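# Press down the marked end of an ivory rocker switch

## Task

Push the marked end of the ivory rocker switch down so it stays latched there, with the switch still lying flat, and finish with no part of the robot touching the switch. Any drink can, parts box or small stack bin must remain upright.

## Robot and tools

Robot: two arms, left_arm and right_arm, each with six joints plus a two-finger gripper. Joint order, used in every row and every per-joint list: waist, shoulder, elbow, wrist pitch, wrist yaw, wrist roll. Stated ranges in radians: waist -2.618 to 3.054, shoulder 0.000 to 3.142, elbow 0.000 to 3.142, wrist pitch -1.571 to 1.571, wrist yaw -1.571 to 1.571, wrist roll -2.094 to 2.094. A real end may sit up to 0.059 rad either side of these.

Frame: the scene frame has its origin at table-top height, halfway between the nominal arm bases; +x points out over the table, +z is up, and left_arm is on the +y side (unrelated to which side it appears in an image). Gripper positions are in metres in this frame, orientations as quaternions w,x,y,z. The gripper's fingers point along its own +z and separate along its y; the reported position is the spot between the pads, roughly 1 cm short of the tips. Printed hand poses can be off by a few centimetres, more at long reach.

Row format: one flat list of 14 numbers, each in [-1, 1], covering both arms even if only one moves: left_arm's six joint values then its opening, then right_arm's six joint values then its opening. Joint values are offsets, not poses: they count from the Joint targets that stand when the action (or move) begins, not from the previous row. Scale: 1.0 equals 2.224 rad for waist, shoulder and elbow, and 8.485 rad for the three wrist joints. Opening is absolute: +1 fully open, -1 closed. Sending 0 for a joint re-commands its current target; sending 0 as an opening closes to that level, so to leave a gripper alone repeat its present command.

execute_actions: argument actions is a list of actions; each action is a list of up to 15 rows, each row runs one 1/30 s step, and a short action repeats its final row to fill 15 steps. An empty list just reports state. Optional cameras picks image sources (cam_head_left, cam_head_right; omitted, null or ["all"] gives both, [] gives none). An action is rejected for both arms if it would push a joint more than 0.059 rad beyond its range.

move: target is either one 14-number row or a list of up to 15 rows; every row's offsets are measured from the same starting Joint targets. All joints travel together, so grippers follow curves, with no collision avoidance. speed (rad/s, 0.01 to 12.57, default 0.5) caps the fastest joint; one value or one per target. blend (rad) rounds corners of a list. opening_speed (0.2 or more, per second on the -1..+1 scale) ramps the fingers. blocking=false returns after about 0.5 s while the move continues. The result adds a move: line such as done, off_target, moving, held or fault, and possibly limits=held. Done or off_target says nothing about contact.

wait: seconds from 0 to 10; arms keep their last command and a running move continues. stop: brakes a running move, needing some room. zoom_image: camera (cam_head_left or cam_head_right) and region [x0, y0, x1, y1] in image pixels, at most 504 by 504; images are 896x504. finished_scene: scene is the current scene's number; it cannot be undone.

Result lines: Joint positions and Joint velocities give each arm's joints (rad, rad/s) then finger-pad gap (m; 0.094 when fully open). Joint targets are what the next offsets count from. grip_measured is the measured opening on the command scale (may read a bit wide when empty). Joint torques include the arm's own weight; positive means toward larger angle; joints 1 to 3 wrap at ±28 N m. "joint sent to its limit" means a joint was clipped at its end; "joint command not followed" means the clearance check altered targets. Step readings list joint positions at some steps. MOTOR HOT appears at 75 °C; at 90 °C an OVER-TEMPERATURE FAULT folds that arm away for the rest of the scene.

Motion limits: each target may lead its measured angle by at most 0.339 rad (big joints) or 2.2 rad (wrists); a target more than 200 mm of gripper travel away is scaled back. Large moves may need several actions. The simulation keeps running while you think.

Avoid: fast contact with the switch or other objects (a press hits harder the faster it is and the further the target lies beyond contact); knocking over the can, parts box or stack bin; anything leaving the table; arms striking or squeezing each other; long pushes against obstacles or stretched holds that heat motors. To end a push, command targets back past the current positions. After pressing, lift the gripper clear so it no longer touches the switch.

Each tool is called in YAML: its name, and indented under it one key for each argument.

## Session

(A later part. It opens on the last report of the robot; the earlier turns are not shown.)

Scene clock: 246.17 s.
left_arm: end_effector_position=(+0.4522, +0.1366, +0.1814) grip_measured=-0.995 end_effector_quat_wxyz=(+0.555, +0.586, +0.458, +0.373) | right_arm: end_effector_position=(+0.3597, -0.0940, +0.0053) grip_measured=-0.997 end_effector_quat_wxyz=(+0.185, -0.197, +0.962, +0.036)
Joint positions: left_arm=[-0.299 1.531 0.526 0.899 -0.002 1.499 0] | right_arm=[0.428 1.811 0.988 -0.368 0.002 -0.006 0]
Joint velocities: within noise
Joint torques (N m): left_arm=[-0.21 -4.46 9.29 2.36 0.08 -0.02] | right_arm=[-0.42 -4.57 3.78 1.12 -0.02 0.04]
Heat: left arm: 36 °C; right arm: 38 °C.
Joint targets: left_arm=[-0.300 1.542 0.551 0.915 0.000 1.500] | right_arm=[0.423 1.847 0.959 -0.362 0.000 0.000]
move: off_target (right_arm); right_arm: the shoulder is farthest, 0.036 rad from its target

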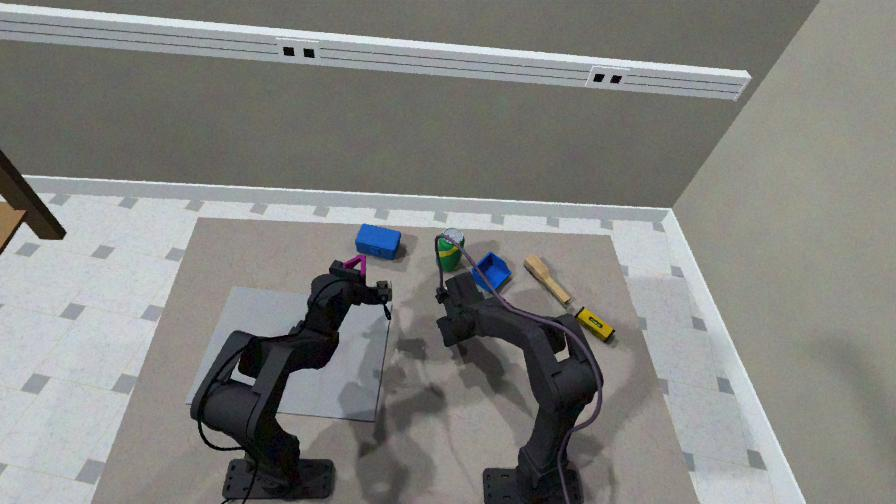

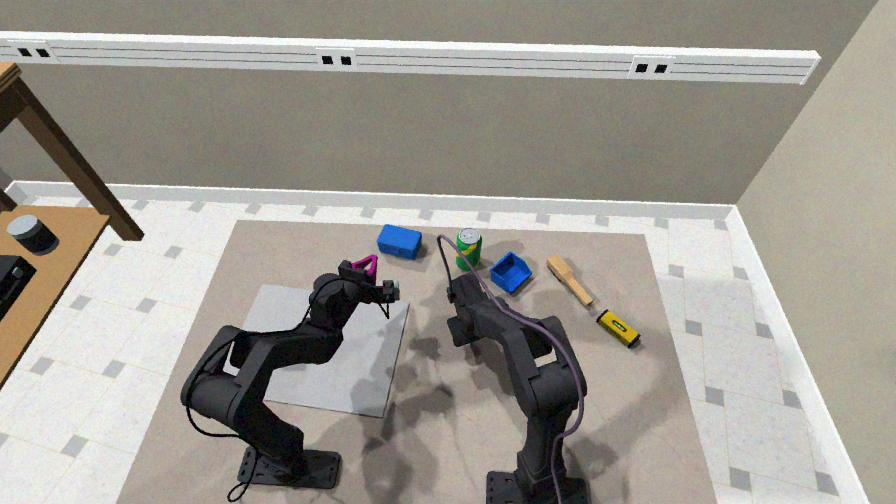

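move:
  target:
    - [-0.0074, -0.1088, 0.24685, -0.21391, 0, -0.17678, -1, 0, -0.0555, 0.0881, -0.03765, 0, 0, -1]
    - [-0.0074, -0.0812, 0.125, -0.19335, 0, -0.17678, -1, 0, -0.0555, 0.0881, -0.03765, 0, 0, -1]
  speed: 0.8

Scene clock: 254.13 s.
left_arm: end_effector_position=(+0.2991, +0.1835, +0.0670) grip_measured=-0.995 end_effector_quat_wxyz=(+0.147, +0.166, +0.975, -0.022) | right_arm: end_effector_position=(+0.3411, -0.1018, +0.0403) grip_measured=-0.997 end_effector_quat_wxyz=(+0.127, -0.199, +0.972, +0.024)
Joint positions: left_arm=[-0.31 1.357 0.827 -0.743 -0.002 0.01 0] | right_arm=[0.428 1.758 1.122 -0.676 0.002 -0.006 0]
Joint velocities: within noise
Joint torques (N m): left_arm=[-0.64 -3.62 7.36 1.25 0.05 -0.13] | right_arm=[-0.42 -9.46 9.5 0.8 -0.02 0.04]
Heat: left arm: 36 °C; right arm: 38 °C.
Joint targets: left_arm=[-0.317 1.361 0.829 -0.725 0.000 0.000] | right_arm=[0.423 1.724 1.156 -0.681 0.000 0.000]
move: done

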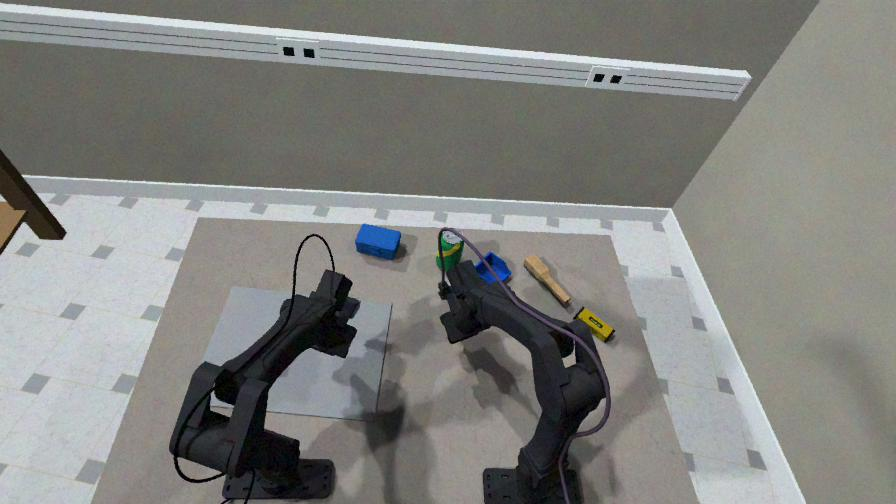

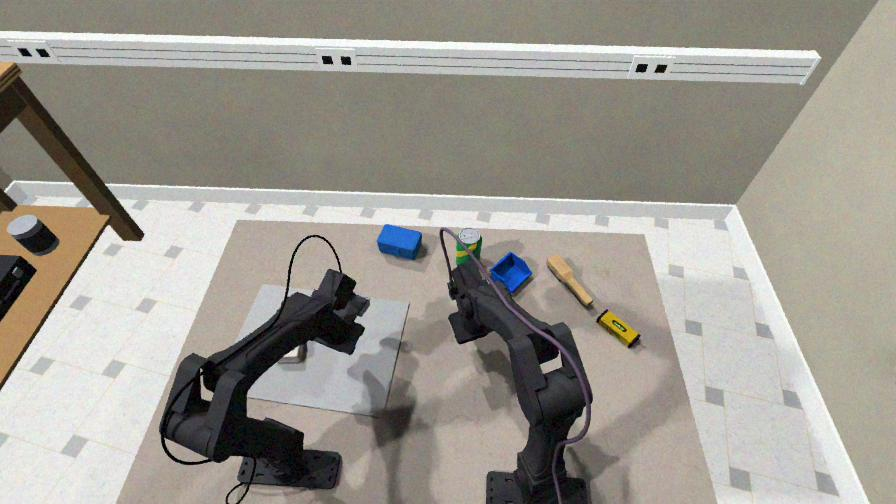

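move:
  target: [0, 0.0179, -0.0242, 0.01103, 0, 0, -1, 0, 0, 0, 0, 0, 0, -1]
  speed: 0.12
  cameras: []

move:
  target: [0, 0.0089, -0.0121, 0.0055, 0, 0, -1, 0, 0, 0, 0, 0, 0, -1]
  speed: 0.08
  cameras: []

move:
  target: [0, 0.0089, -0.0121, 0.0055, 0, 0, -1, 0, 0, 0, 0, 0, 0, -1]
  speed: 0.08
  cameras: []

Scene clock: 260.10 s.
left_arm: end_effector_position=(+0.3045, +0.1817, +0.0513) grip_measured=-0.995 end_effector_quat_wxyz=(+0.155, +0.166, +0.974, -0.024) | right_arm: end_effector_position=(+0.3410, -0.1019, +0.0403) grip_measured=-0.997 end_effector_quat_wxyz=(+0.126, -0.199, +0.972, +0.024)
Joint positions: left_arm=[-0.31 1.39 0.782 -0.649 -0.002 0.01 0] | right_arm=[0.428 1.758 1.122 -0.676 0.002 -0.006 0]
Joint velocities: within noise
Joint torques (N m): left_arm=[-0.59 -3.14 6.42 1.27 0.06 -0.15] | right_arm=[-0.4 -9.44 9.5 0.81 -0.02 0.04]
Heat: left arm: 34 °C; right arm: 37 °C.
Joint targets: left_arm=[-0.317 1.401 0.775 -0.632 0.000 0.000] | right_arm=[0.423 1.724 1.156 -0.681 0.000 0.000]
move: done
No camera images: "cameras" was empty.

Scene clock: 261.17 s.
left_arm: end_effector_position=(+0.3053, +0.1814, +0.0417) grip_measured=-0.995 end_effector_quat_wxyz=(+0.155, +0.166, +0.974, -0.024) | right_arm: end_effector_position=(+0.3410, -0.1019, +0.0403) grip_measured=-0.997 end_effector_quat_wxyz=(+0.126, -0.199, +0.972, +0.024)
Joint positions: left_arm=[-0.31 1.409 0.755 -0.603 -0.002 0.01 0] | right_arm=[0.428 1.758 1.122 -0.676 0.002 -0.006 0]
Joint velocities: within noise
Joint torques (N m): left_arm=[-0.61 -3.29 6.34 1.3 0.03 -0.13] | right_arm=[-0.4 -9.46 9.51 0.81 -0.02 0.04]
Heat: left arm: 34 °C; right arm: 37 °C.
Joint targets: left_arm=[-0.317 1.421 0.749 -0.585 0.000 0.000] | right_arm=[0.423 1.724 1.156 -0.681 0.000 0.000]
move: done
No camera images: "cameras" was empty.

Scene clock: 262.23 s.
left_arm: end_effector_position=(+0.3055, +0.1813, +0.0318) grip_measured=-0.995 end_effector_quat_wxyz=(+0.155, +0.166, +0.974, -0.024) | right_arm: end_effector_position=(+0.3409, -0.1019, +0.0402) grip_measured=-0.997 end_effector_quat_wxyz=(+0.126, -0.199, +0.972, +0.024)
Joint positions: left_arm=[-0.31 1.428 0.728 -0.556 -0.002 0.01 0] | right_arm=[0.428 1.758 1.122 -0.676 0.002 -0.006 0]
Joint velocities: within noise
Joint torques (N m): left_arm=[-0.61 -3.4 6.13 1.27 0 -0.15] | right_arm=[-0.42 -9.46 9.5 0.81 -0.02 0.03]
Heat: left arm: 34 °C; right arm: 37 °C.
Joint targets: left_arm=[-0.317 1.441 0.722 -0.538 0.000 0.000] | right_arm=[0.423 1.724 1.156 -0.682 0.000 0.000]
move: done
No camera images: "cameras" was empty.

move:
  target: [0, 0.0089, -0.0121, 0.0055, 0, 0, -1, 0, 0, 0, 0, 0, 0, -1]
  speed: 0.08
  cameras: []

move:
  target: [0, 0.0045, -0.006, 0.00275, 0, 0, -1, 0, 0, 0, 0, 0, 0, -1]
  speed: 0.06
  cameras: []

move:
  target: [0, 0.0045, -0.006, 0.00275, 0, 0, -1, 0, 0, 0, 0, 0, 0, -1]
  speed: 0.06
  cameras: []

move:
  target: [0, 0.0045, -0.006, 0.00275, 0, 0, -1, 0, 0, 0, 0, 0, 0, -1]
  speed: 0.06
  cameras: []

Scene clock: 265.13 s.
left_arm: end_effector_position=(+0.3051, +0.1814, +0.0221) grip_measured=-0.995 end_effector_quat_wxyz=(+0.155, +0.166, +0.974, -0.024) | right_arm: end_effector_position=(+0.3409, -0.1019, +0.0402) grip_measured=-0.997 end_effector_quat_wxyz=(+0.126, -0.199, +0.972, +0.024)
Joint positions: left_arm=[-0.31 1.448 0.701 -0.51 -0.002 0.01 0] | right_arm=[0.428 1.758 1.122 -0.676 0.002 -0.006 0]
Joint velocities: within noise
Joint torques (N m): left_arm=[-0.61 -3.43 6.02 1.29 0.04 -0.11] | right_arm=[-0.4 -9.46 9.5 0.81 -0.02 0.04]
Heat: left arm: 34 °C; right arm: 37 °C.
Joint targets: left_arm=[-0.317 1.460 0.695 -0.492 0.000 0.000] | right_arm=[0.423 1.724 1.156 -0.682 0.000 0.000]
move: done
No camera images: "cameras" was empty.

Scene clock: 266.03 s.
left_arm: end_effector_position=(+0.3048, +0.1815, +0.0173) grip_measured=-0.995 end_effector_quat_wxyz=(+0.155, +0.166, +0.974, -0.024) | right_arm: end_effector_position=(+0.3409, -0.1019, +0.0402) grip_measured=-0.997 end_effector_quat_wxyz=(+0.126, -0.199, +0.972, +0.024)
Joint positions: left_arm=[-0.31 1.457 0.688 -0.486 -0.002 0.01 0] | right_arm=[0.428 1.758 1.122 -0.676 0.002 -0.006 0]
Joint velocities: within noise
Joint torques (N m): left_arm=[-0.54 -3.45 6.11 1.3 0.02 -0.12] | right_arm=[-0.42 -9.44 9.5 0.81 -0.02 0.03]
Heat: left arm: 34 °C; right arm: 37 °C.
Joint targets: left_arm=[-0.317 1.471 0.681 -0.468 0.000 0.000] | right_arm=[0.423 1.724 1.156 -0.682 0.000 0.000]
move: done
No camera images: "cameras" was empty.

Scene clock: 266.97 s.
left_arm: end_effector_position=(+0.3044, +0.1817, +0.0125) grip_measured=-0.995 end_effector_quat_wxyz=(+0.155, +0.166, +0.974, -0.024) | right_arm: end_effector_position=(+0.3409, -0.1019, +0.0402) grip_measured=-0.997 end_effector_quat_wxyz=(+0.126, -0.199, +0.972, +0.024)
Joint positions: left_arm=[-0.31 1.467 0.675 -0.463 -0.002 0.01 0] | right_arm=[0.428 1.758 1.122 -0.676 0.002 -0.006 0]
Joint velocities: within noise
Joint torques (N m): left_arm=[-0.62 -3.36 5.79 1.27 0 -0.14] | right_arm=[-0.42 -9.46 9.5 0.81 -0.03 0.04]
Heat: left arm: 33 °C; right arm: 37 °C.
Joint targets: left_arm=[-0.317 1.481 0.668 -0.445 0.000 0.000] | right_arm=[0.423 1.724 1.156 -0.682 0.000 0.000]
move: done
No camera images: "cameras" was empty.

Scene clock: 267.67 s.
left_arm: end_effector_position=(+0.3047, +0.1816, +0.0104) grip_measured=-0.995 end_effector_quat_wxyz=(+0.156, +0.166, +0.973, -0.024) | right_arm: end_effector_position=(+0.3409, -0.1019, +0.0402) grip_measured=-0.997 end_effector_quat_wxyz=(+0.126, -0.199, +0.972, +0.024)
Joint positions: left_arm=[-0.31 1.472 0.668 -0.449 -0.002 0.01 0] | right_arm=[0.428 1.758 1.122 -0.676 0.002 -0.006 0]
Joint velocities: within noise
Joint torques (N m): left_arm=[-0.53 -3.04 5.31 1.38 0.03 -0.14] | right_arm=[-0.42 -9.44 9.5 0.81 -0.02 0.04]
Heat: left arm: 33 °C; right arm: 37 °C.
Joint targets: left_arm=[-0.317 1.491 0.655 -0.422 0.000 0.000] | right_arm=[0.423 1.724 1.156 -0.682 0.000 0.000]
move: done
No camera images: "cameras" was empty.

move:
  target:
    - [0, 0, 0.2001, -0.05633, 0, 0, -1, 0, 0, 0, 0, 0, 0, -1]
    - [0.1304, 0.2963, 0.5823, -0.05633, 0, 0, -1, 0, 0, 0, 0, 0, 0, -1]
    - [0.1304, 0.3025, 0.5017, -0.05127, 0, 0, -1, 0, 0, 0, 0, 0, 0, -1]
  speed: 0.7

Scene clock: 275.70 s.
left_arm: end_effector_position=(+0.5265, +0.2520, +0.0682) grip_measured=-0.995 end_effector_quat_wxyz=(+0.159, +0.026, +0.987, -0.002) | right_arm: end_effector_position=(+0.3409, -0.1019, +0.0402) grip_measured=-0.997 end_effector_quat_wxyz=(+0.126, -0.199, +0.972, +0.024)
Joint positions: left_arm=[-0.025 2.15 1.769 -0.87 -0.002 0.009 0] | right_arm=[0.428 1.758 1.122 -0.676 0.002 -0.006 0]
Joint velocities: within noise
Joint torques (N m): left_arm=[-0.21 -10.04 7.47 1.26 0.02 -0.13] | right_arm=[-0.42 -9.46 9.5 0.81 -0.02 0.04]
Heat: left arm: 33 °C; right arm: 37 °C.
Joint targets: left_arm=[-0.027 2.163 1.771 -0.857 0.000 0.000] | right_arm=[0.423 1.724 1.156 -0.682 0.000 0.000]
move: done

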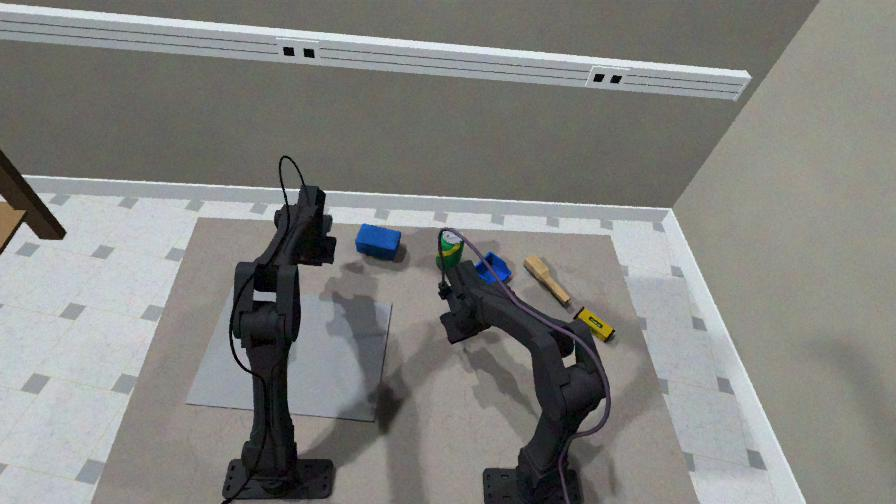

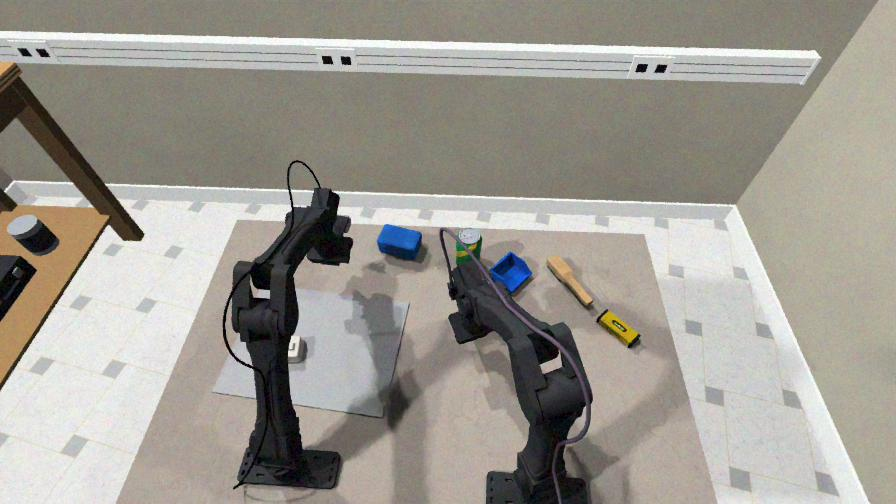

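move:
  target: [0, 0.0090, -0.0213, 0.00794, 0, 0, -1, 0, 0, 0, 0, 0, 0, -1]
  speed: 0.1
  cameras: []

move:
  target: [0, 0.0045, -0.0107, 0.00397, 0, 0, -1, 0, 0, 0, 0, 0, 0, -1]
  speed: 0.08
  cameras: []

move:
  target: [0, 0.0045, -0.0107, 0.00397, 0, 0, -1, 0, 0, 0, 0, 0, 0, -1]
  speed: 0.08
  cameras: []

move:
  target: [0, 0.0022, -0.0053, 0.002, 0, 0, -1, 0, 0, 0, 0, 0, 0, -1]
  speed: 0.05
  cameras: []

Scene clock: 282.70 s.
left_arm: end_effector_position=(+0.5304, +0.2518, +0.0573) grip_measured=-0.995 end_effector_quat_wxyz=(+0.168, +0.026, +0.985, -0.002) | right_arm: end_effector_position=(+0.3409, -0.1019, +0.0402) grip_measured=-0.997 end_effector_quat_wxyz=(+0.126, -0.199, +0.972, +0.024)
Joint positions: left_arm=[-0.025 2.157 1.73 -0.806 -0.002 0.009 0] | right_arm=[0.428 1.758 1.122 -0.676 0.002 -0.006 0]
Joint velocities: within noise
Joint torques (N m): left_arm=[-0.05 -9.16 6.69 1.3 0.06 -0.15] | right_arm=[-0.42 -9.46 9.5 0.81 -0.02 0.04]
Heat: left arm: 32 °C; right arm: 36 °C.
Joint targets: left_arm=[-0.027 2.183 1.723 -0.789 0.000 0.000] | right_arm=[0.423 1.724 1.156 -0.682 0.000 0.000]
move: done
No camera images: "cameras" was empty.

Scene clock: 283.67 s.
left_arm: end_effector_position=(+0.5306, +0.2518, +0.0472) grip_measured=-0.995 end_effector_quat_wxyz=(+0.167, +0.026, +0.986, -0.002) | right_arm: end_effector_position=(+0.3409, -0.1019, +0.0402) grip_measured=-0.997 end_effector_quat_wxyz=(+0.126, -0.199, +0.972, +0.024)
Joint positions: left_arm=[-0.025 2.167 1.706 -0.773 -0.002 0.009 0] | right_arm=[0.428 1.758 1.122 -0.676 0.002 -0.006 0]
Joint velocities: within noise
Joint torques (N m): left_arm=[-0.25 -9.11 6.68 1.31 0.04 -0.12] | right_arm=[-0.42 -9.46 9.5 0.81 -0.02 0.04]
Heat: left arm: 32 °C; right arm: 36 °C.
Joint targets: left_arm=[-0.027 2.193 1.700 -0.756 0.000 0.000] | right_arm=[0.423 1.724 1.156 -0.681 0.000 0.000]
move: done
No camera images: "cameras" was empty.

Scene clock: 284.67 s.
left_arm: end_effector_position=(+0.5308, +0.2518, +0.0374) grip_measured=-0.995 end_effector_quat_wxyz=(+0.167, +0.026, +0.986, -0.002) | right_arm: end_effector_position=(+0.3409, -0.1019, +0.0402) grip_measured=-0.997 end_effector_quat_wxyz=(+0.126, -0.199, +0.972, +0.024)
Joint positions: left_arm=[-0.025 2.177 1.682 -0.739 -0.002 0.009 0] | right_arm=[0.428 1.758 1.122 -0.676 0.002 -0.006 0]
Joint velocities: within noise
Joint torques (N m): left_arm=[-0.18 -9.2 6.68 1.3 0.05 -0.13] | right_arm=[-0.42 -9.47 9.51 0.82 -0.02 0.04]
Heat: left arm: 32 °C; right arm: 36 °C.
Joint targets: left_arm=[-0.027 2.204 1.676 -0.722 0.000 0.000] | right_arm=[0.423 1.724 1.156 -0.681 0.000 0.000]
move: done
No camera images: "cameras" was empty.

Scene clock: 285.53 s.
left_arm: end_effector_position=(+0.5315, +0.2518, +0.0353) grip_measured=-0.995 end_effector_quat_wxyz=(+0.170, +0.026, +0.985, -0.002) | right_arm: end_effector_position=(+0.3409, -0.1019, +0.0402) grip_measured=-0.997 end_effector_quat_wxyz=(+0.126, -0.199, +0.972, +0.024)
Joint positions: left_arm=[-0.025 2.177 1.671 -0.722 -0.002 0.009 0] | right_arm=[0.428 1.758 1.122 -0.676 0.002 -0.006 0]
Joint velocities: within noise
Joint torques (N m): left_arm=[-0.21 -8.85 6.57 1.3 0.02 -0.11] | right_arm=[-0.42 -9.46 9.5 0.81 -0.02 0.04]
Heat: left arm: 32 °C; right arm: 36 °C.
Joint targets: left_arm=[-0.027 2.208 1.664 -0.705 0.000 0.000] | right_arm=[0.423 1.724 1.156 -0.681 0.000 0.000]
move: done
No camera images: "cameras" was empty.

move:
  target: [0, 0.0045, -0.0107, 0.00397, 0, 0, -1, 0, 0, 0, 0, 0, 0, -1]
  speed: 0.08
  cameras: []

move:
  target: [0, 0.0022, -0.0053, 0.002, 0, 0, -1, 0, 0, 0, 0, 0, 0, -1]
  speed: 0.05
  cameras: []

move:
  target: [0, 0.0022, -0.0053, 0.002, 0, 0, -1, 0, 0, 0, 0, 0, 0, -1]
  speed: 0.05
  cameras: []

move:
  target: [0, 0.0022, -0.0053, 0.002, 0, 0, -1, 0, 0, 0, 0, 0, 0, -1]
  speed: 0.05
  cameras: []

move:
  target: [0, 0.0022, -0.0053, 0.002, 0, 0, -1, 0, 0, 0, 0, 0, 0, -1]
  speed: 0.05
  cameras: []

Scene clock: 288.57 s.
left_arm: end_effector_position=(+0.5307, +0.2518, +0.0234) grip_measured=-0.995 end_effector_quat_wxyz=(+0.168, +0.026, +0.985, -0.002) | right_arm: end_effector_position=(+0.3409, -0.1019, +0.0402) grip_measured=-0.997 end_effector_quat_wxyz=(+0.126, -0.199, +0.972, +0.024)
Joint positions: left_arm=[-0.025 2.191 1.647 -0.689 -0.002 0.009 0] | right_arm=[0.428 1.758 1.122 -0.676 0.002 -0.006 0]
Joint velocities: within noise
Joint torques (N m): left_arm=[-0.31 -9.18 6.6 1.34 0.01 -0.14] | right_arm=[-0.42 -9.44 9.51 0.81 -0.02 0.03]
Heat: left arm: 32 °C; right arm: 36 °C.
Joint targets: left_arm=[-0.027 2.219 1.640 -0.671 0.000 0.000] | right_arm=[0.423 1.724 1.156 -0.681 0.000 0.000]
move: done
No camera images: "cameras" was empty.

Scene clock: 289.43 s.
left_arm: end_effector_position=(+0.5312, +0.2518, +0.0212) grip_measured=-0.995 end_effector_quat_wxyz=(+0.171, +0.026, +0.985, -0.002) | right_arm: end_effector_position=(+0.3408, -0.1019, +0.0402) grip_measured=-0.997 end_effector_quat_wxyz=(+0.126, -0.199, +0.972, +0.024)
Joint positions: left_arm=[-0.025 2.191 1.636 -0.672 -0.002 0.009 0] | right_arm=[0.428 1.758 1.122 -0.677 0.002 -0.006 0]
Joint velocities: within noise
Joint torques (N m): left_arm=[-0.21 -8.73 6.52 1.35 0 -0.12] | right_arm=[-0.42 -9.46 9.48 0.81 -0.02 0.04]
Heat: left arm: 32 °C; right arm: 36 °C.
Joint targets: left_arm=[-0.027 2.223 1.628 -0.654 0.000 0.000] | right_arm=[0.423 1.724 1.156 -0.682 0.000 0.000]
move: done
No camera images: "cameras" was empty.

Scene clock: 290.33 s.
left_arm: end_effector_position=(+0.5304, +0.2518, +0.0144) grip_measured=-0.995 end_effector_quat_wxyz=(+0.169, +0.026, +0.985, -0.002) | right_arm: end_effector_position=(+0.3408, -0.1019, +0.0402) grip_measured=-0.997 end_effector_quat_wxyz=(+0.126, -0.199, +0.972, +0.024)
Joint positions: left_arm=[-0.025 2.2 1.623 -0.655 -0.002 0.009 0] | right_arm=[0.428 1.758 1.122 -0.677 0.002 -0.006 0]
Joint velocities: within noise
Joint torques (N m): left_arm=[-0.18 -9.14 6.46 1.33 0.02 -0.12] | right_arm=[-0.42 -9.46 9.5 0.81 -0.02 0.04]
Heat: left arm: 32 °C; right arm: 36 °C.
Joint targets: left_arm=[-0.027 2.228 1.616 -0.637 0.000 0.000] | right_arm=[0.423 1.724 1.156 -0.682 0.000 0.000]
move: done
No camera images: "cameras" was empty.

Scene clock: 291.20 s.
left_arm: end_effector_position=(+0.5307, +0.2518, +0.0121) grip_measured=-0.995 end_effector_quat_wxyz=(+0.171, +0.026, +0.985, -0.002) | right_arm: end_effector_position=(+0.3408, -0.1019, +0.0402) grip_measured=-0.997 end_effector_quat_wxyz=(+0.126, -0.199, +0.972, +0.024)
Joint positions: left_arm=[-0.025 2.2 1.612 -0.638 -0.002 0.009 0] | right_arm=[0.428 1.758 1.122 -0.677 0.002 -0.006 0]
Joint velocities: within noise
Joint torques (N m): left_arm=[-0.13 -8.75 6.43 1.31 0.05 -0.11] | right_arm=[-0.42 -9.44 9.51 0.81 -0.02 0.03]
Heat: left arm: 32 °C; right arm: 36 °C.
Joint targets: left_arm=[-0.027 2.233 1.605 -0.621 0.000 0.000] | right_arm=[0.423 1.724 1.156 -0.682 0.000 0.000]
move: done
No camera images: "cameras" was empty.

Scene clock: 292.00 s.
left_arm: end_effector_position=(+0.5327, +0.2517, +0.0095) grip_measured=-0.995 end_effector_quat_wxyz=(+0.175, +0.026, +0.984, -0.002) | right_arm: end_effector_position=(+0.3408, -0.1019, +0.0402) grip_measured=-0.997 end_effector_quat_wxyz=(+0.126, -0.199, +0.972, +0.024)
Joint positions: left_arm=[-0.025 2.205 1.605 -0.619 -0.002 0.009 0] | right_arm=[0.428 1.758 1.122 -0.677 0.002 -0.006 0]
Joint velocities: within noise
Joint torques (N m): left_arm=[-0.1 -8.69 5.85 1.33 0.06 -0.11] | right_arm=[-0.4 -9.46 9.5 0.81 -0.02 0.03]
Heat: left arm: 32 °C; right arm: 36 °C.
Joint targets: left_arm=[-0.027 2.238 1.593 -0.604 0.000 0.000] | right_arm=[0.423 1.724 1.156 -0.682 0.000 0.000]
move: done
No camera images: "cameras" was empty.

move:
  target:
    - [0, 0, 0.2, 0, 0, 0, -1, 0, 0, 0.1281, -0.05, 0, 0, -1]
    - [0.2248, -0.3768, -0.1767, 0, 0, 0, -1, -0.29025, -0.03795, 0.1281, -0.08133, 0, 0, -1]
  speed: 0.7

zoom_image:
  camera: "cam_head_left"
  region: [500, 220, 640, 360]

zoom_image:
  camera: "cam_head_right"
  region: [500, 220, 640, 360]

Scene clock: 299.23 s.
left_arm: end_effector_position=(+0.3950, +0.4483, +0.2018) grip_measured=-0.995 end_effector_quat_wxyz=(+0.352, -0.205, +0.910, +0.083) | right_arm: end_effector_position=(+0.2811, -0.3144, +0.1274) grip_measured=-0.997 end_effector_quat_wxyz=(-0.026, +0.124, +0.992, +0.003)
Joint positions: left_arm=[0.47 1.425 1.207 -0.614 -0.001 0.009 0] | right_arm=[-0.223 1.671 1.408 -1.361 0 -0.005 0]
Joint velocities: within noise
Joint torques (N m): left_arm=[0.24 -7.35 7.19 1.84 0.03 -0.14] | right_arm=[0.03 -8.32 9.13 0.11 -0.01 0.03]
Heat: left arm: 32 °C; right arm: 36 °C.
Joint targets: left_arm=[0.473 1.400 1.200 -0.604 0.000 0.000] | right_arm=[-0.223 1.639 1.441 -1.372 0.000 0.001]
move: done

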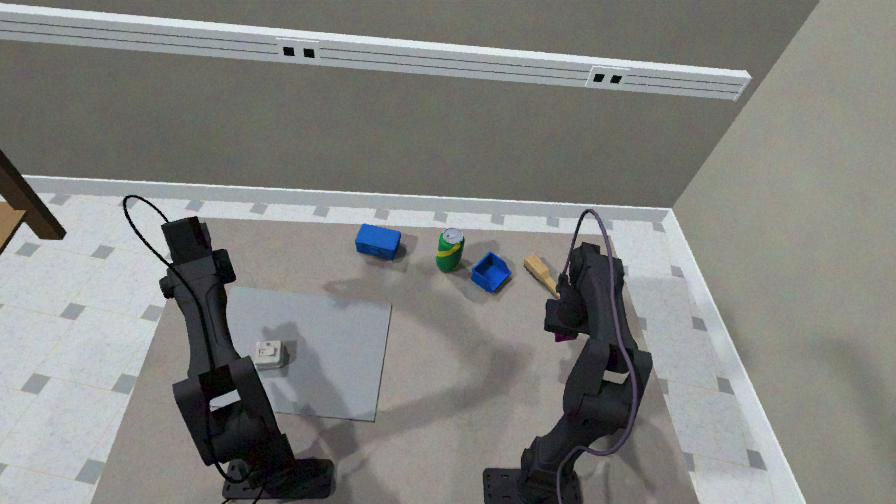

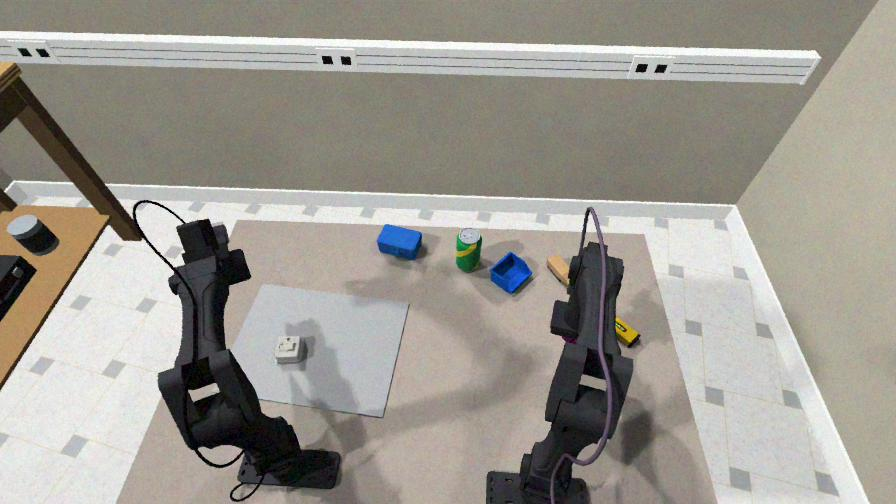

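Scaled by 3.600 from the camera's 896x504 image, which has a finer 1280x720 frame.

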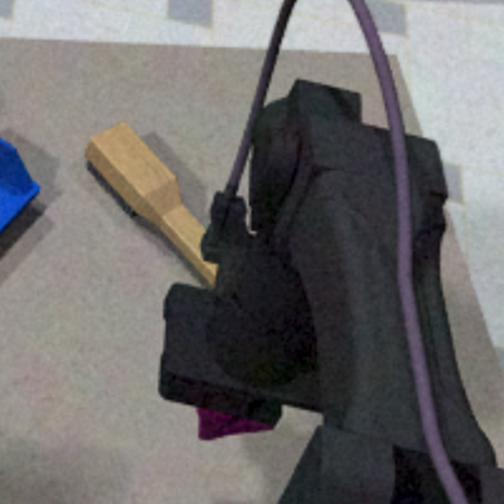

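Scaled by 3.600 from the camera's 896x504 image, which has a finer 1280x720 frame.

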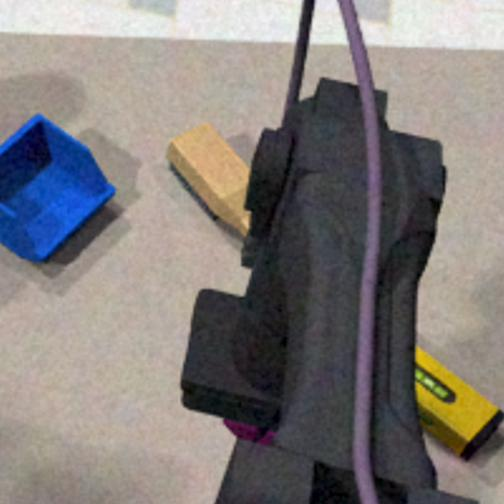

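move:
  target:
    - [-0.07585, 0.0996, 0.0899, -0.07024, 0, 0, -1, 0, 0, 0, 0, 0, 0, -1]
    - [-0.07585, 0.1041, -0.06066, -0.04754, 0, 0, -1, 0, 0, 0, 0, 0, 0, -1]
  speed: 0.6

zoom_image:
  camera: "cam_head_left"
  region: [220, 300, 310, 390]

zoom_image:
  camera: "cam_head_right"
  region: [240, 300, 330, 390]

Scene clock: 318.70 s.
left_arm: end_effector_position=(+0.2946, +0.3509, +0.0560) grip_measured=-0.995 end_effector_quat_wxyz=(-0.003, -0.141, +0.990, +0.000) | right_arm: end_effector_position=(+0.2808, -0.3144, +0.1274) grip_measured=-0.997 end_effector_quat_wxyz=(-0.027, +0.124, +0.992, +0.003)
Joint positions: left_arm=[0.309 1.62 1.066 -1.022 -0.001 0.009 0] | right_arm=[-0.223 1.671 1.408 -1.362 0 -0.005 0]
Joint velocities: within noise
Joint torques (N m): left_arm=[-0.36 -4.97 6.43 0.64 0.02 -0.12] | right_arm=[0.03 -8.32 9.13 0.13 -0.01 0.03]
Heat: left arm: 34 °C; right arm: 35 °C.
Joint targets: left_arm=[0.304 1.632 1.065 -1.007 0.000 0.000] | right_arm=[-0.223 1.639 1.441 -1.372 0.000 0.001]
move: done

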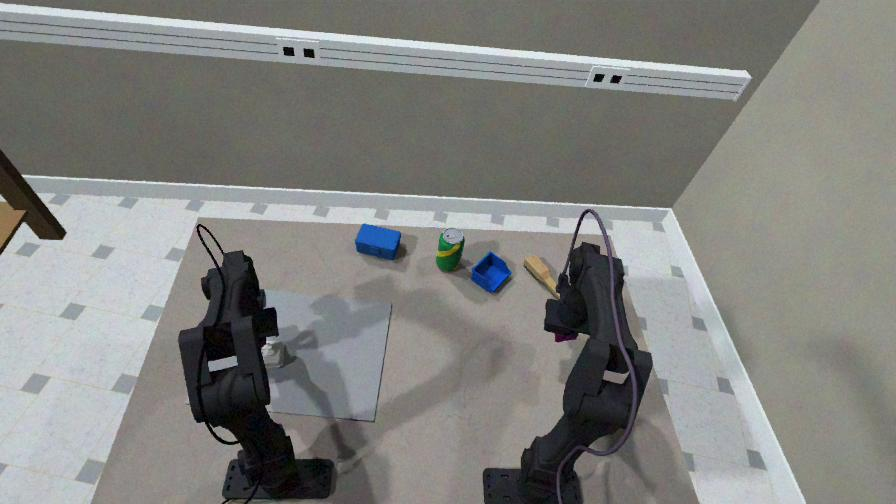

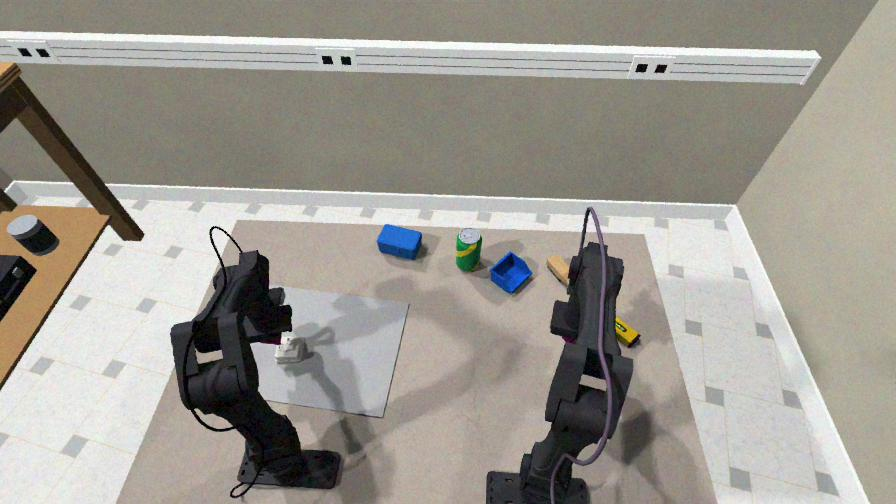

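Scaled by 5.600 from the camera's 896x504 image, which has a finer 1280x720 frame.

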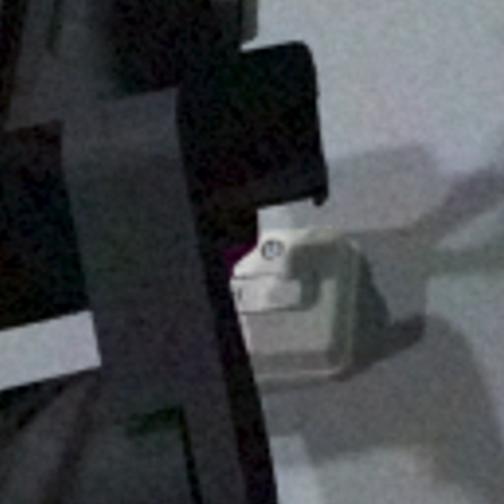

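Scaled by 5.600 from the camera's 896x504 image, which has a finer 1280x720 frame.

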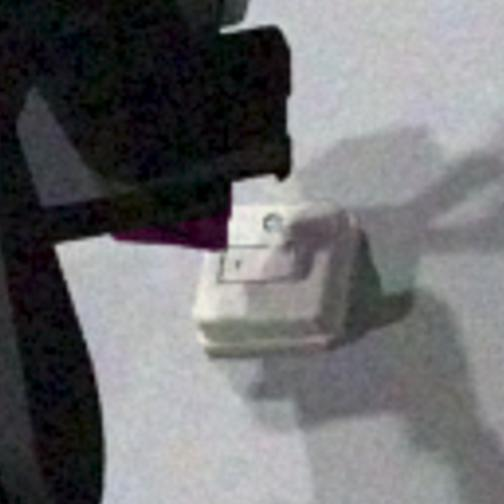

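zoom_image:
  camera: "cam_head_right"
  region: [255, 325, 305, 365]

zoom_image:
  camera: "cam_head_left"
  region: [240, 325, 290, 365]

Scaled by 10.080 from the camera's 896x504 image, which has a finer 1280x720 frame.

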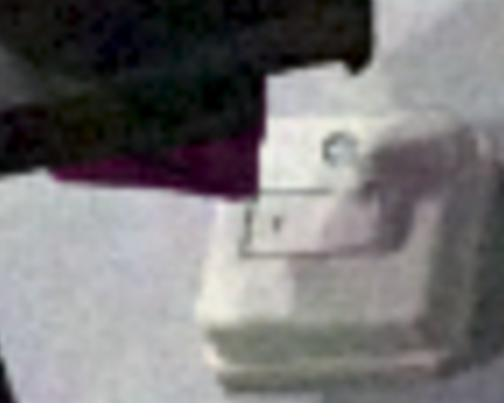

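Scaled by 10.080 from the camera's 896x504 image, which has a finer 1280x720 frame.

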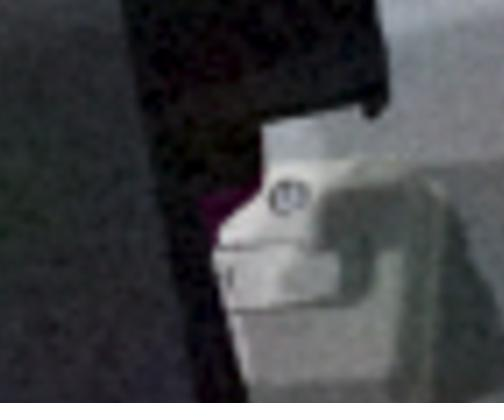

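move:
  target:
    - [0, 0, 0.12, -0.02, 0, 0, -1, 0, 0, 0, 0, 0, 0, -1]
    - [0, 0, 0.18, -0.046, 0, -0.177, -1, 0, 0, 0, 0, 0, 0, -1]
  speed: 0.8

zoom_image:
  camera: "cam_head_right"
  region: [210, 270, 310, 370]

zoom_image:
  camera: "cam_head_left"
  region: [190, 270, 290, 370]

Scene clock: 339.77 s.
left_arm: end_effector_position=(+0.3090, +0.3552, +0.1482) grip_measured=-0.995 end_effector_quat_wxyz=(-0.002, +0.778, -0.629, +0.001) | right_arm: end_effector_position=(+0.2807, -0.3143, +0.1275) grip_measured=-0.997 end_effector_quat_wxyz=(-0.027, +0.124, +0.992, +0.004)
Joint positions: left_arm=[0.309 1.622 1.439 -1.382 -0.001 -1.491 0] | right_arm=[-0.223 1.671 1.408 -1.363 0 -0.005 0]
Joint velocities: within noise
Joint torques (N m): left_arm=[-0.36 -5.38 9.31 0.42 -0.01 -0.13] | right_arm=[0.05 -8.34 9.11 0.13 0 0.03]
Heat: left arm: 31 °C; right arm: 35 °C.
Joint targets: left_arm=[0.304 1.631 1.465 -1.397 0.000 -1.502] | right_arm=[-0.223 1.639 1.441 -1.372 0.000 0.001]
move: done

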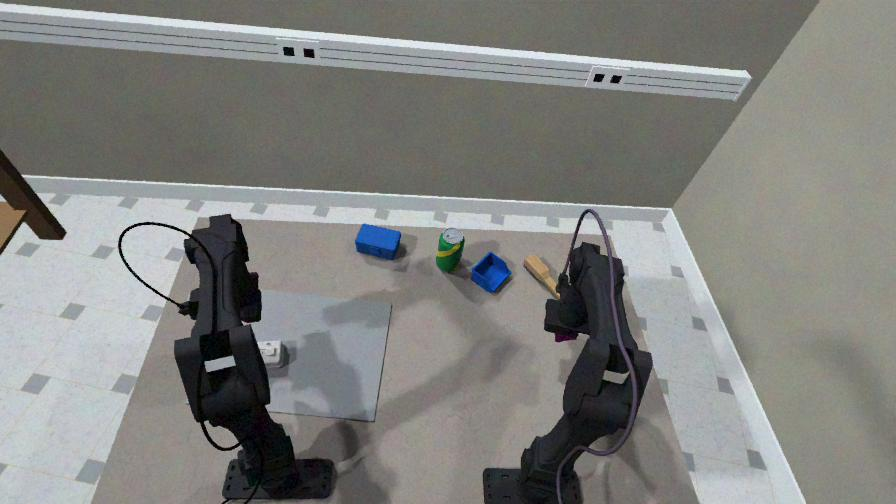

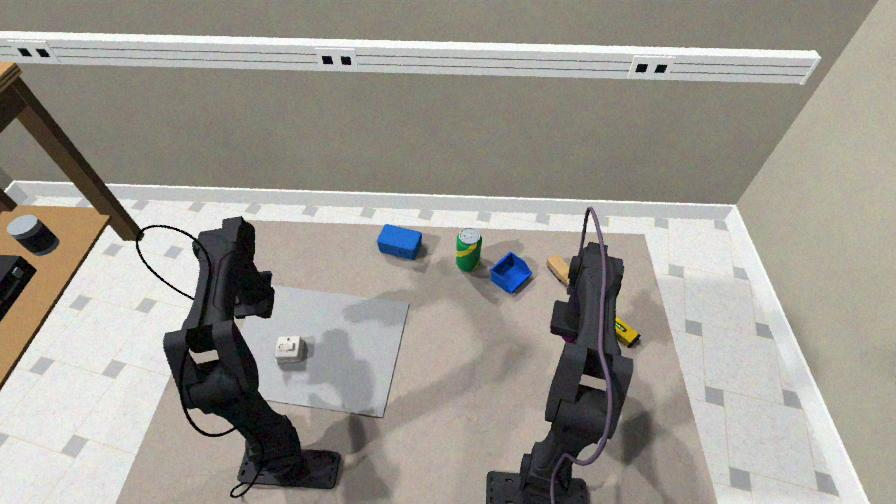

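Scaled by 5.040 from the camera's 896x504 image, which has a finer 1280x720 frame.

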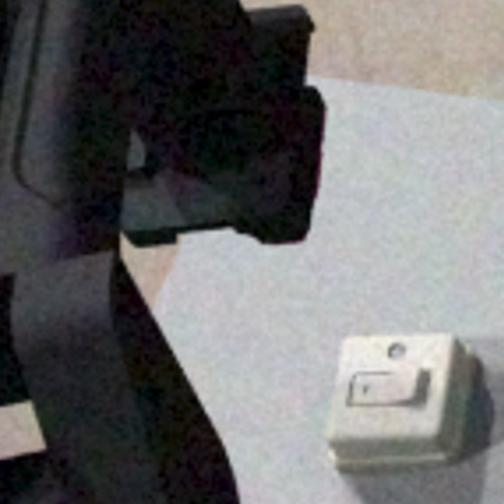

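Scaled by 5.040 from the camera's 896x504 image, which has a finer 1280x720 frame.

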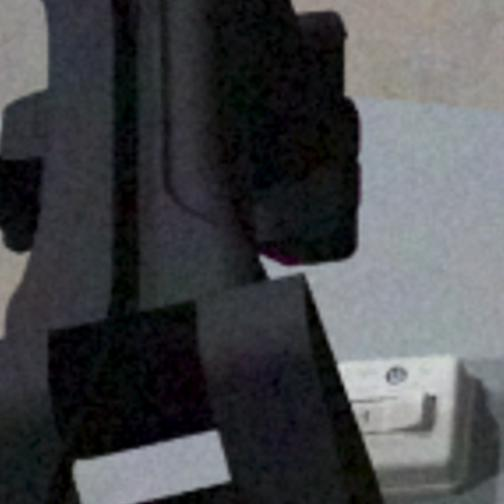

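move:
  target: [-0.4092, 0, 0, 0, 0, 0.177, -1, 0, 0, 0, 0, 0, 0, -1]
  speed: 0.8

zoom_image:
  camera: "cam_head_right"
  region: [320, 270, 420, 370]

zoom_image:
  camera: "cam_head_left"
  region: [310, 270, 410, 370]

Scene clock: 343.87 s.
left_arm: end_effector_position=(+0.2672, +0.1070, +0.1482) grip_measured=-0.995 end_effector_quat_wxyz=(-0.001, +0.300, +0.954, +0.000) | right_arm: end_effector_position=(+0.2807, -0.3143, +0.1275) grip_measured=-0.997 end_effector_quat_wxyz=(-0.027, +0.124, +0.992, +0.004)
Joint positions: left_arm=[-0.603 1.622 1.439 -1.389 0 -0.011 0] | right_arm=[-0.223 1.671 1.408 -1.363 0 -0.005 0]
Joint velocities: within noise
Joint torques (N m): left_arm=[-0.24 -5.27 9.28 0.42 0.01 0.06] | right_arm=[0.05 -8.32 9.13 0.13 0 0.03]
Heat: left arm: 30 °C; right arm: 36 °C.
Joint targets: left_arm=[-0.606 1.631 1.465 -1.397 0.000 0.000] | right_arm=[-0.223 1.639 1.441 -1.372 0.000 0.001]
move: done

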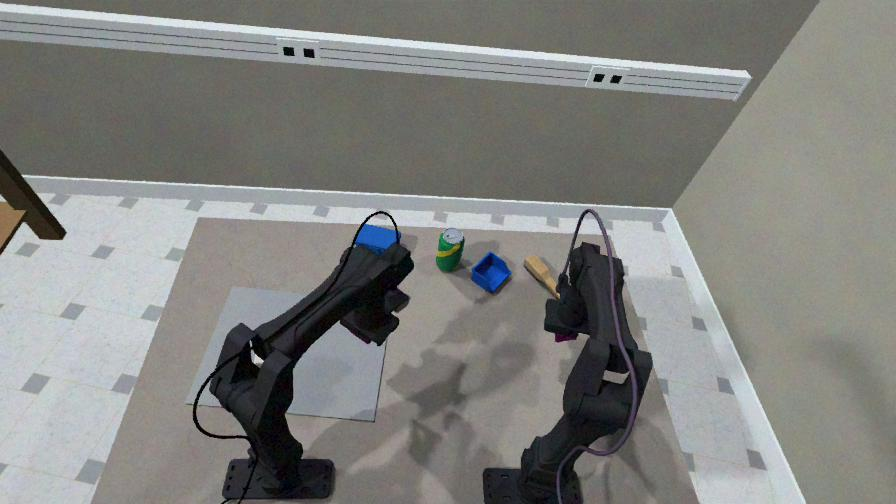

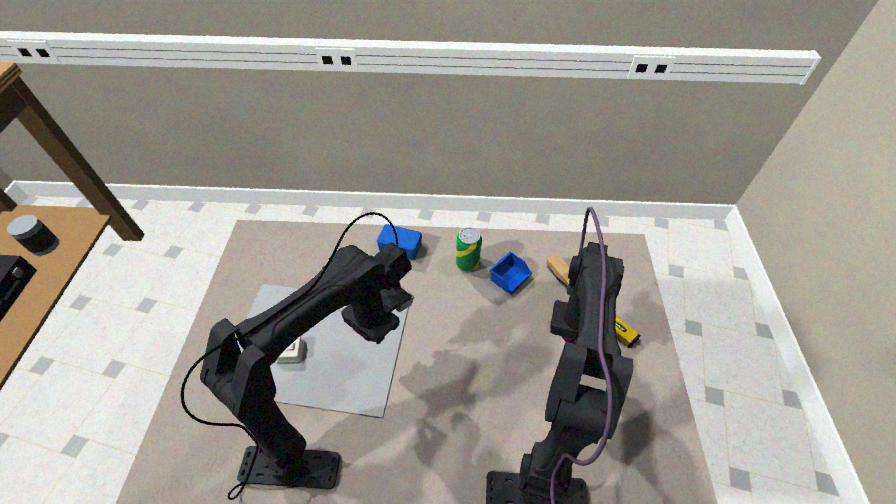

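Scaled by 5.040 from the camera's 896x504 image, which has a finer 1280x720 frame.

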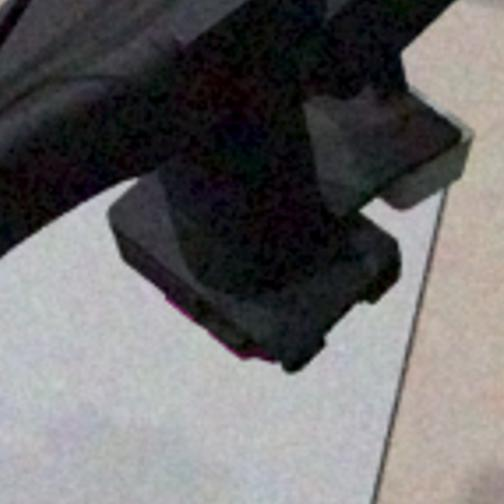

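Scaled by 5.040 from the camera's 896x504 image, which has a finer 1280x720 frame.

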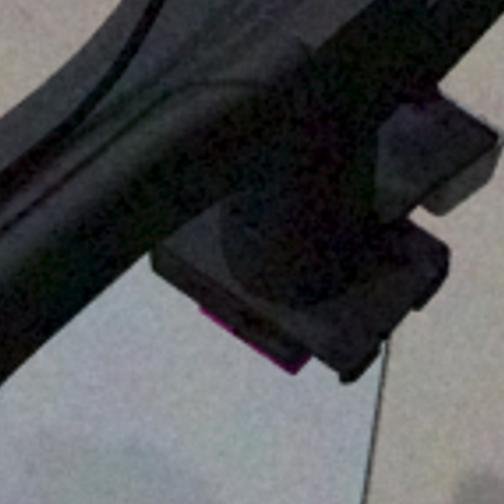

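move:
  target:
    - [0.37059, -0.16142, -0.14164, 0.04679, 0, 0, -1, 0, 0, 0, 0, 0, 0, -1]
    - [0.37059, -0.16142, -0.29901, 0.07295, 0, 0, -1, 0, 0, 0, 0, 0, 0, -1]
  speed: 0.8
  cameras: []

Scene clock: 378.60 s.
left_arm: end_effector_position=(+0.2909, +0.3240, +0.0717) grip_measured=-0.995 end_effector_quat_wxyz=(+0.142, -0.102, +0.985, +0.014) | right_arm: end_effector_position=(+0.2807, -0.3143, +0.1275) grip_measured=-0.997 end_effector_quat_wxyz=(-0.027, +0.124, +0.992, +0.004)
Joint positions: left_arm=[0.214 1.29 0.801 -0.795 0 -0.009 0] | right_arm=[-0.223 1.671 1.408 -1.363 0 -0.005 0]
Joint velocities: within noise
Joint torques (N m): left_arm=[0.29 -4.98 7.16 1.23 0 0.05] | right_arm=[0.03 -8.32 9.13 0.13 -0.01 0.03]
Heat: left arm: 29 °C; right arm: 36 °C.
Joint targets: left_arm=[0.219 1.272 0.800 -0.778 0.000 0.000] | right_arm=[-0.223 1.639 1.441 -1.372 0.000 0.001]
move: done
No camera images: "cameras" was empty.

move:
  target: [0, 0.017, -0.04047, 0.01506, 0, 0, -1, 0, 0, 0, 0, 0, 0, -1]
  speed: 0.2
  cameras: []

move:
  target: [0, 0.00378, -0.00899, 0.00335, 0, 0, -1, 0, 0, 0, 0, 0, 0, -1]
  speed: 0.1
  cameras: []

zoom_image:
  camera: "cam_head_right"
  region: [255, 325, 305, 365]

Scene clock: 381.73 s.
left_arm: end_effector_position=(+0.2940, +0.3246, +0.0517) grip_measured=-0.995 end_effector_quat_wxyz=(+0.157, -0.101, +0.982, +0.015) | right_arm: end_effector_position=(+0.2807, -0.3143, +0.1275) grip_measured=-0.997 end_effector_quat_wxyz=(-0.027, +0.124, +0.992, +0.004)
Joint positions: left_arm=[0.214 1.301 0.716 -0.668 0 -0.009 0] | right_arm=[-0.223 1.671 1.408 -1.363 0 -0.005 0]
Joint velocities: within noise
Joint torques (N m): left_arm=[0.29 -2.7 6.6 1.28 0 0.08] | right_arm=[0.05 -8.32 9.11 0.13 -0.01 0.03]
Heat: left arm: 29 °C; right arm: 36 °C.
Joint targets: left_arm=[0.219 1.310 0.710 -0.650 0.000 0.000] | right_arm=[-0.223 1.639 1.441 -1.372 0.000 0.001]
move: done
No camera images: "cameras" was empty.

Scene clock: 382.67 s.
left_arm: end_effector_position=(+0.2940, +0.3246, +0.0461) grip_measured=-0.995 end_effector_quat_wxyz=(+0.158, -0.101, +0.982, +0.015) | right_arm: end_effector_position=(+0.2806, -0.3143, +0.1275) grip_measured=-0.997 end_effector_quat_wxyz=(-0.027, +0.124, +0.992, +0.004)
Joint positions: left_arm=[0.214 1.308 0.697 -0.64 0 -0.009 0] | right_arm=[-0.223 1.671 1.408 -1.363 0 -0.005 0]
Joint velocities: within noise
Joint torques (N m): left_arm=[0.31 -2.61 6.41 1.3 0.01 0.06] | right_arm=[0.06 -8.32 9.14 0.13 0 0.03]
Heat: left arm: 29 °C; right arm: 36 °C.
Joint targets: left_arm=[0.219 1.319 0.690 -0.622 0.000 0.000] | right_arm=[-0.223 1.639 1.441 -1.372 0.000 0.001]
move: done
No camera images: "cameras" was empty.

Scaled by 10.080 from the camera's 896x504 image, which has a finer 1280x720 frame.

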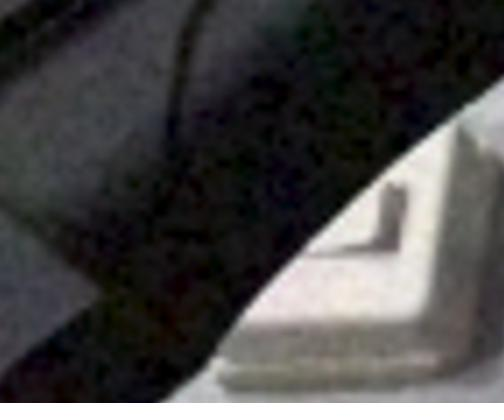

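move:
  target: [0, 0.00378, -0.00899, 0.00335, 0, 0, -1, 0, 0, 0, 0, 0, 0, -1]
  speed: 0.1
  cameras: []

move:
  target: [0, 0.00378, -0.00899, 0.00335, 0, 0, -1, 0, 0, 0, 0, 0, 0, -1]
  speed: 0.1

zoom_image:
  camera: "cam_head_right"
  region: [255, 325, 305, 365]

Scene clock: 385.47 s.
left_arm: end_effector_position=(+0.2943, +0.3246, +0.0432) grip_measured=-0.995 end_effector_quat_wxyz=(+0.162, -0.101, +0.981, +0.015) | right_arm: end_effector_position=(+0.2806, -0.3143, +0.1275) grip_measured=-0.997 end_effector_quat_wxyz=(-0.027, +0.124, +0.992, +0.004)
Joint positions: left_arm=[0.214 1.308 0.681 -0.617 0 -0.009 0] | right_arm=[-0.223 1.671 1.408 -1.363 0 -0.005 0]
Joint velocities: within noise
Joint torques (N m): left_arm=[0.24 -2 5.86 1.37 0.03 0.09] | right_arm=[0.05 -8.32 9.13 0.14 0 0.02]
Heat: left arm: 29 °C; right arm: 36 °C.
Joint targets: left_arm=[0.219 1.327 0.670 -0.594 0.000 0.000] | right_arm=[-0.223 1.639 1.441 -1.372 0.000 0.001]
move: done
No camera images: "cameras" was empty.

Scene clock: 386.17 s.
left_arm: end_effector_position=(+0.2948, +0.3246, +0.0387) grip_measured=-0.995 end_effector_quat_wxyz=(+0.162, -0.101, +0.981, +0.015) | right_arm: end_effector_position=(+0.2806, -0.3143, +0.1275) grip_measured=-0.997 end_effector_quat_wxyz=(-0.027, +0.124, +0.992, +0.004)
Joint positions: left_arm=[0.214 1.318 0.669 -0.594 0 -0.009 0] | right_arm=[-0.223 1.671 1.408 -1.363 0 -0.005 0]
Joint velocities: within noise
Joint torques (N m): left_arm=[0.4 -2.07 5.18 1.44 0.01 0.07] | right_arm=[0.05 -8.32 9.11 0.13 -0.01 0.03]
Heat: left arm: 29 °C; right arm: 36 °C.
Joint targets: left_arm=[0.219 1.335 0.650 -0.565 0.000 0.000] | right_arm=[-0.223 1.639 1.441 -1.372 0.000 0.001]
move: done

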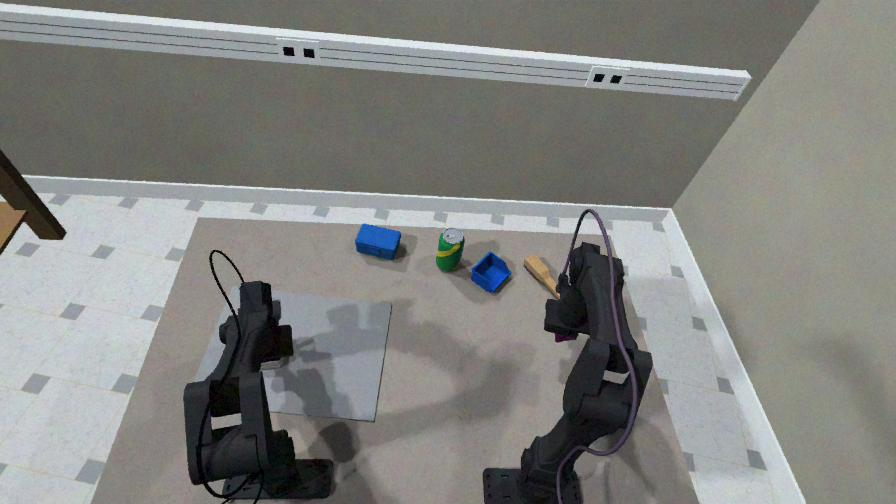

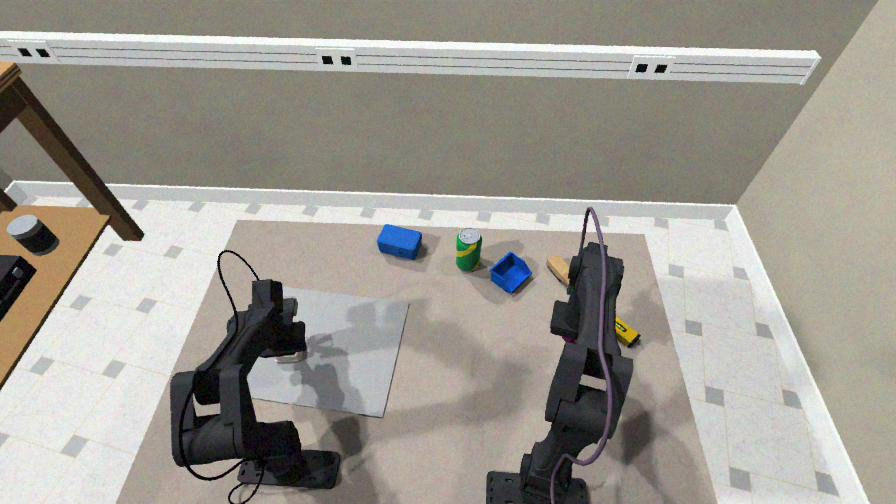

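Scaled by 10.080 from the camera's 896x504 image, which has a finer 1280x720 frame.

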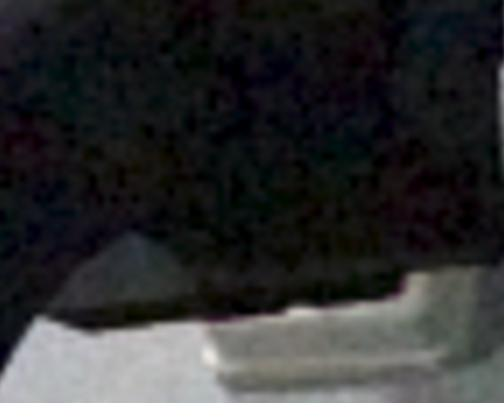

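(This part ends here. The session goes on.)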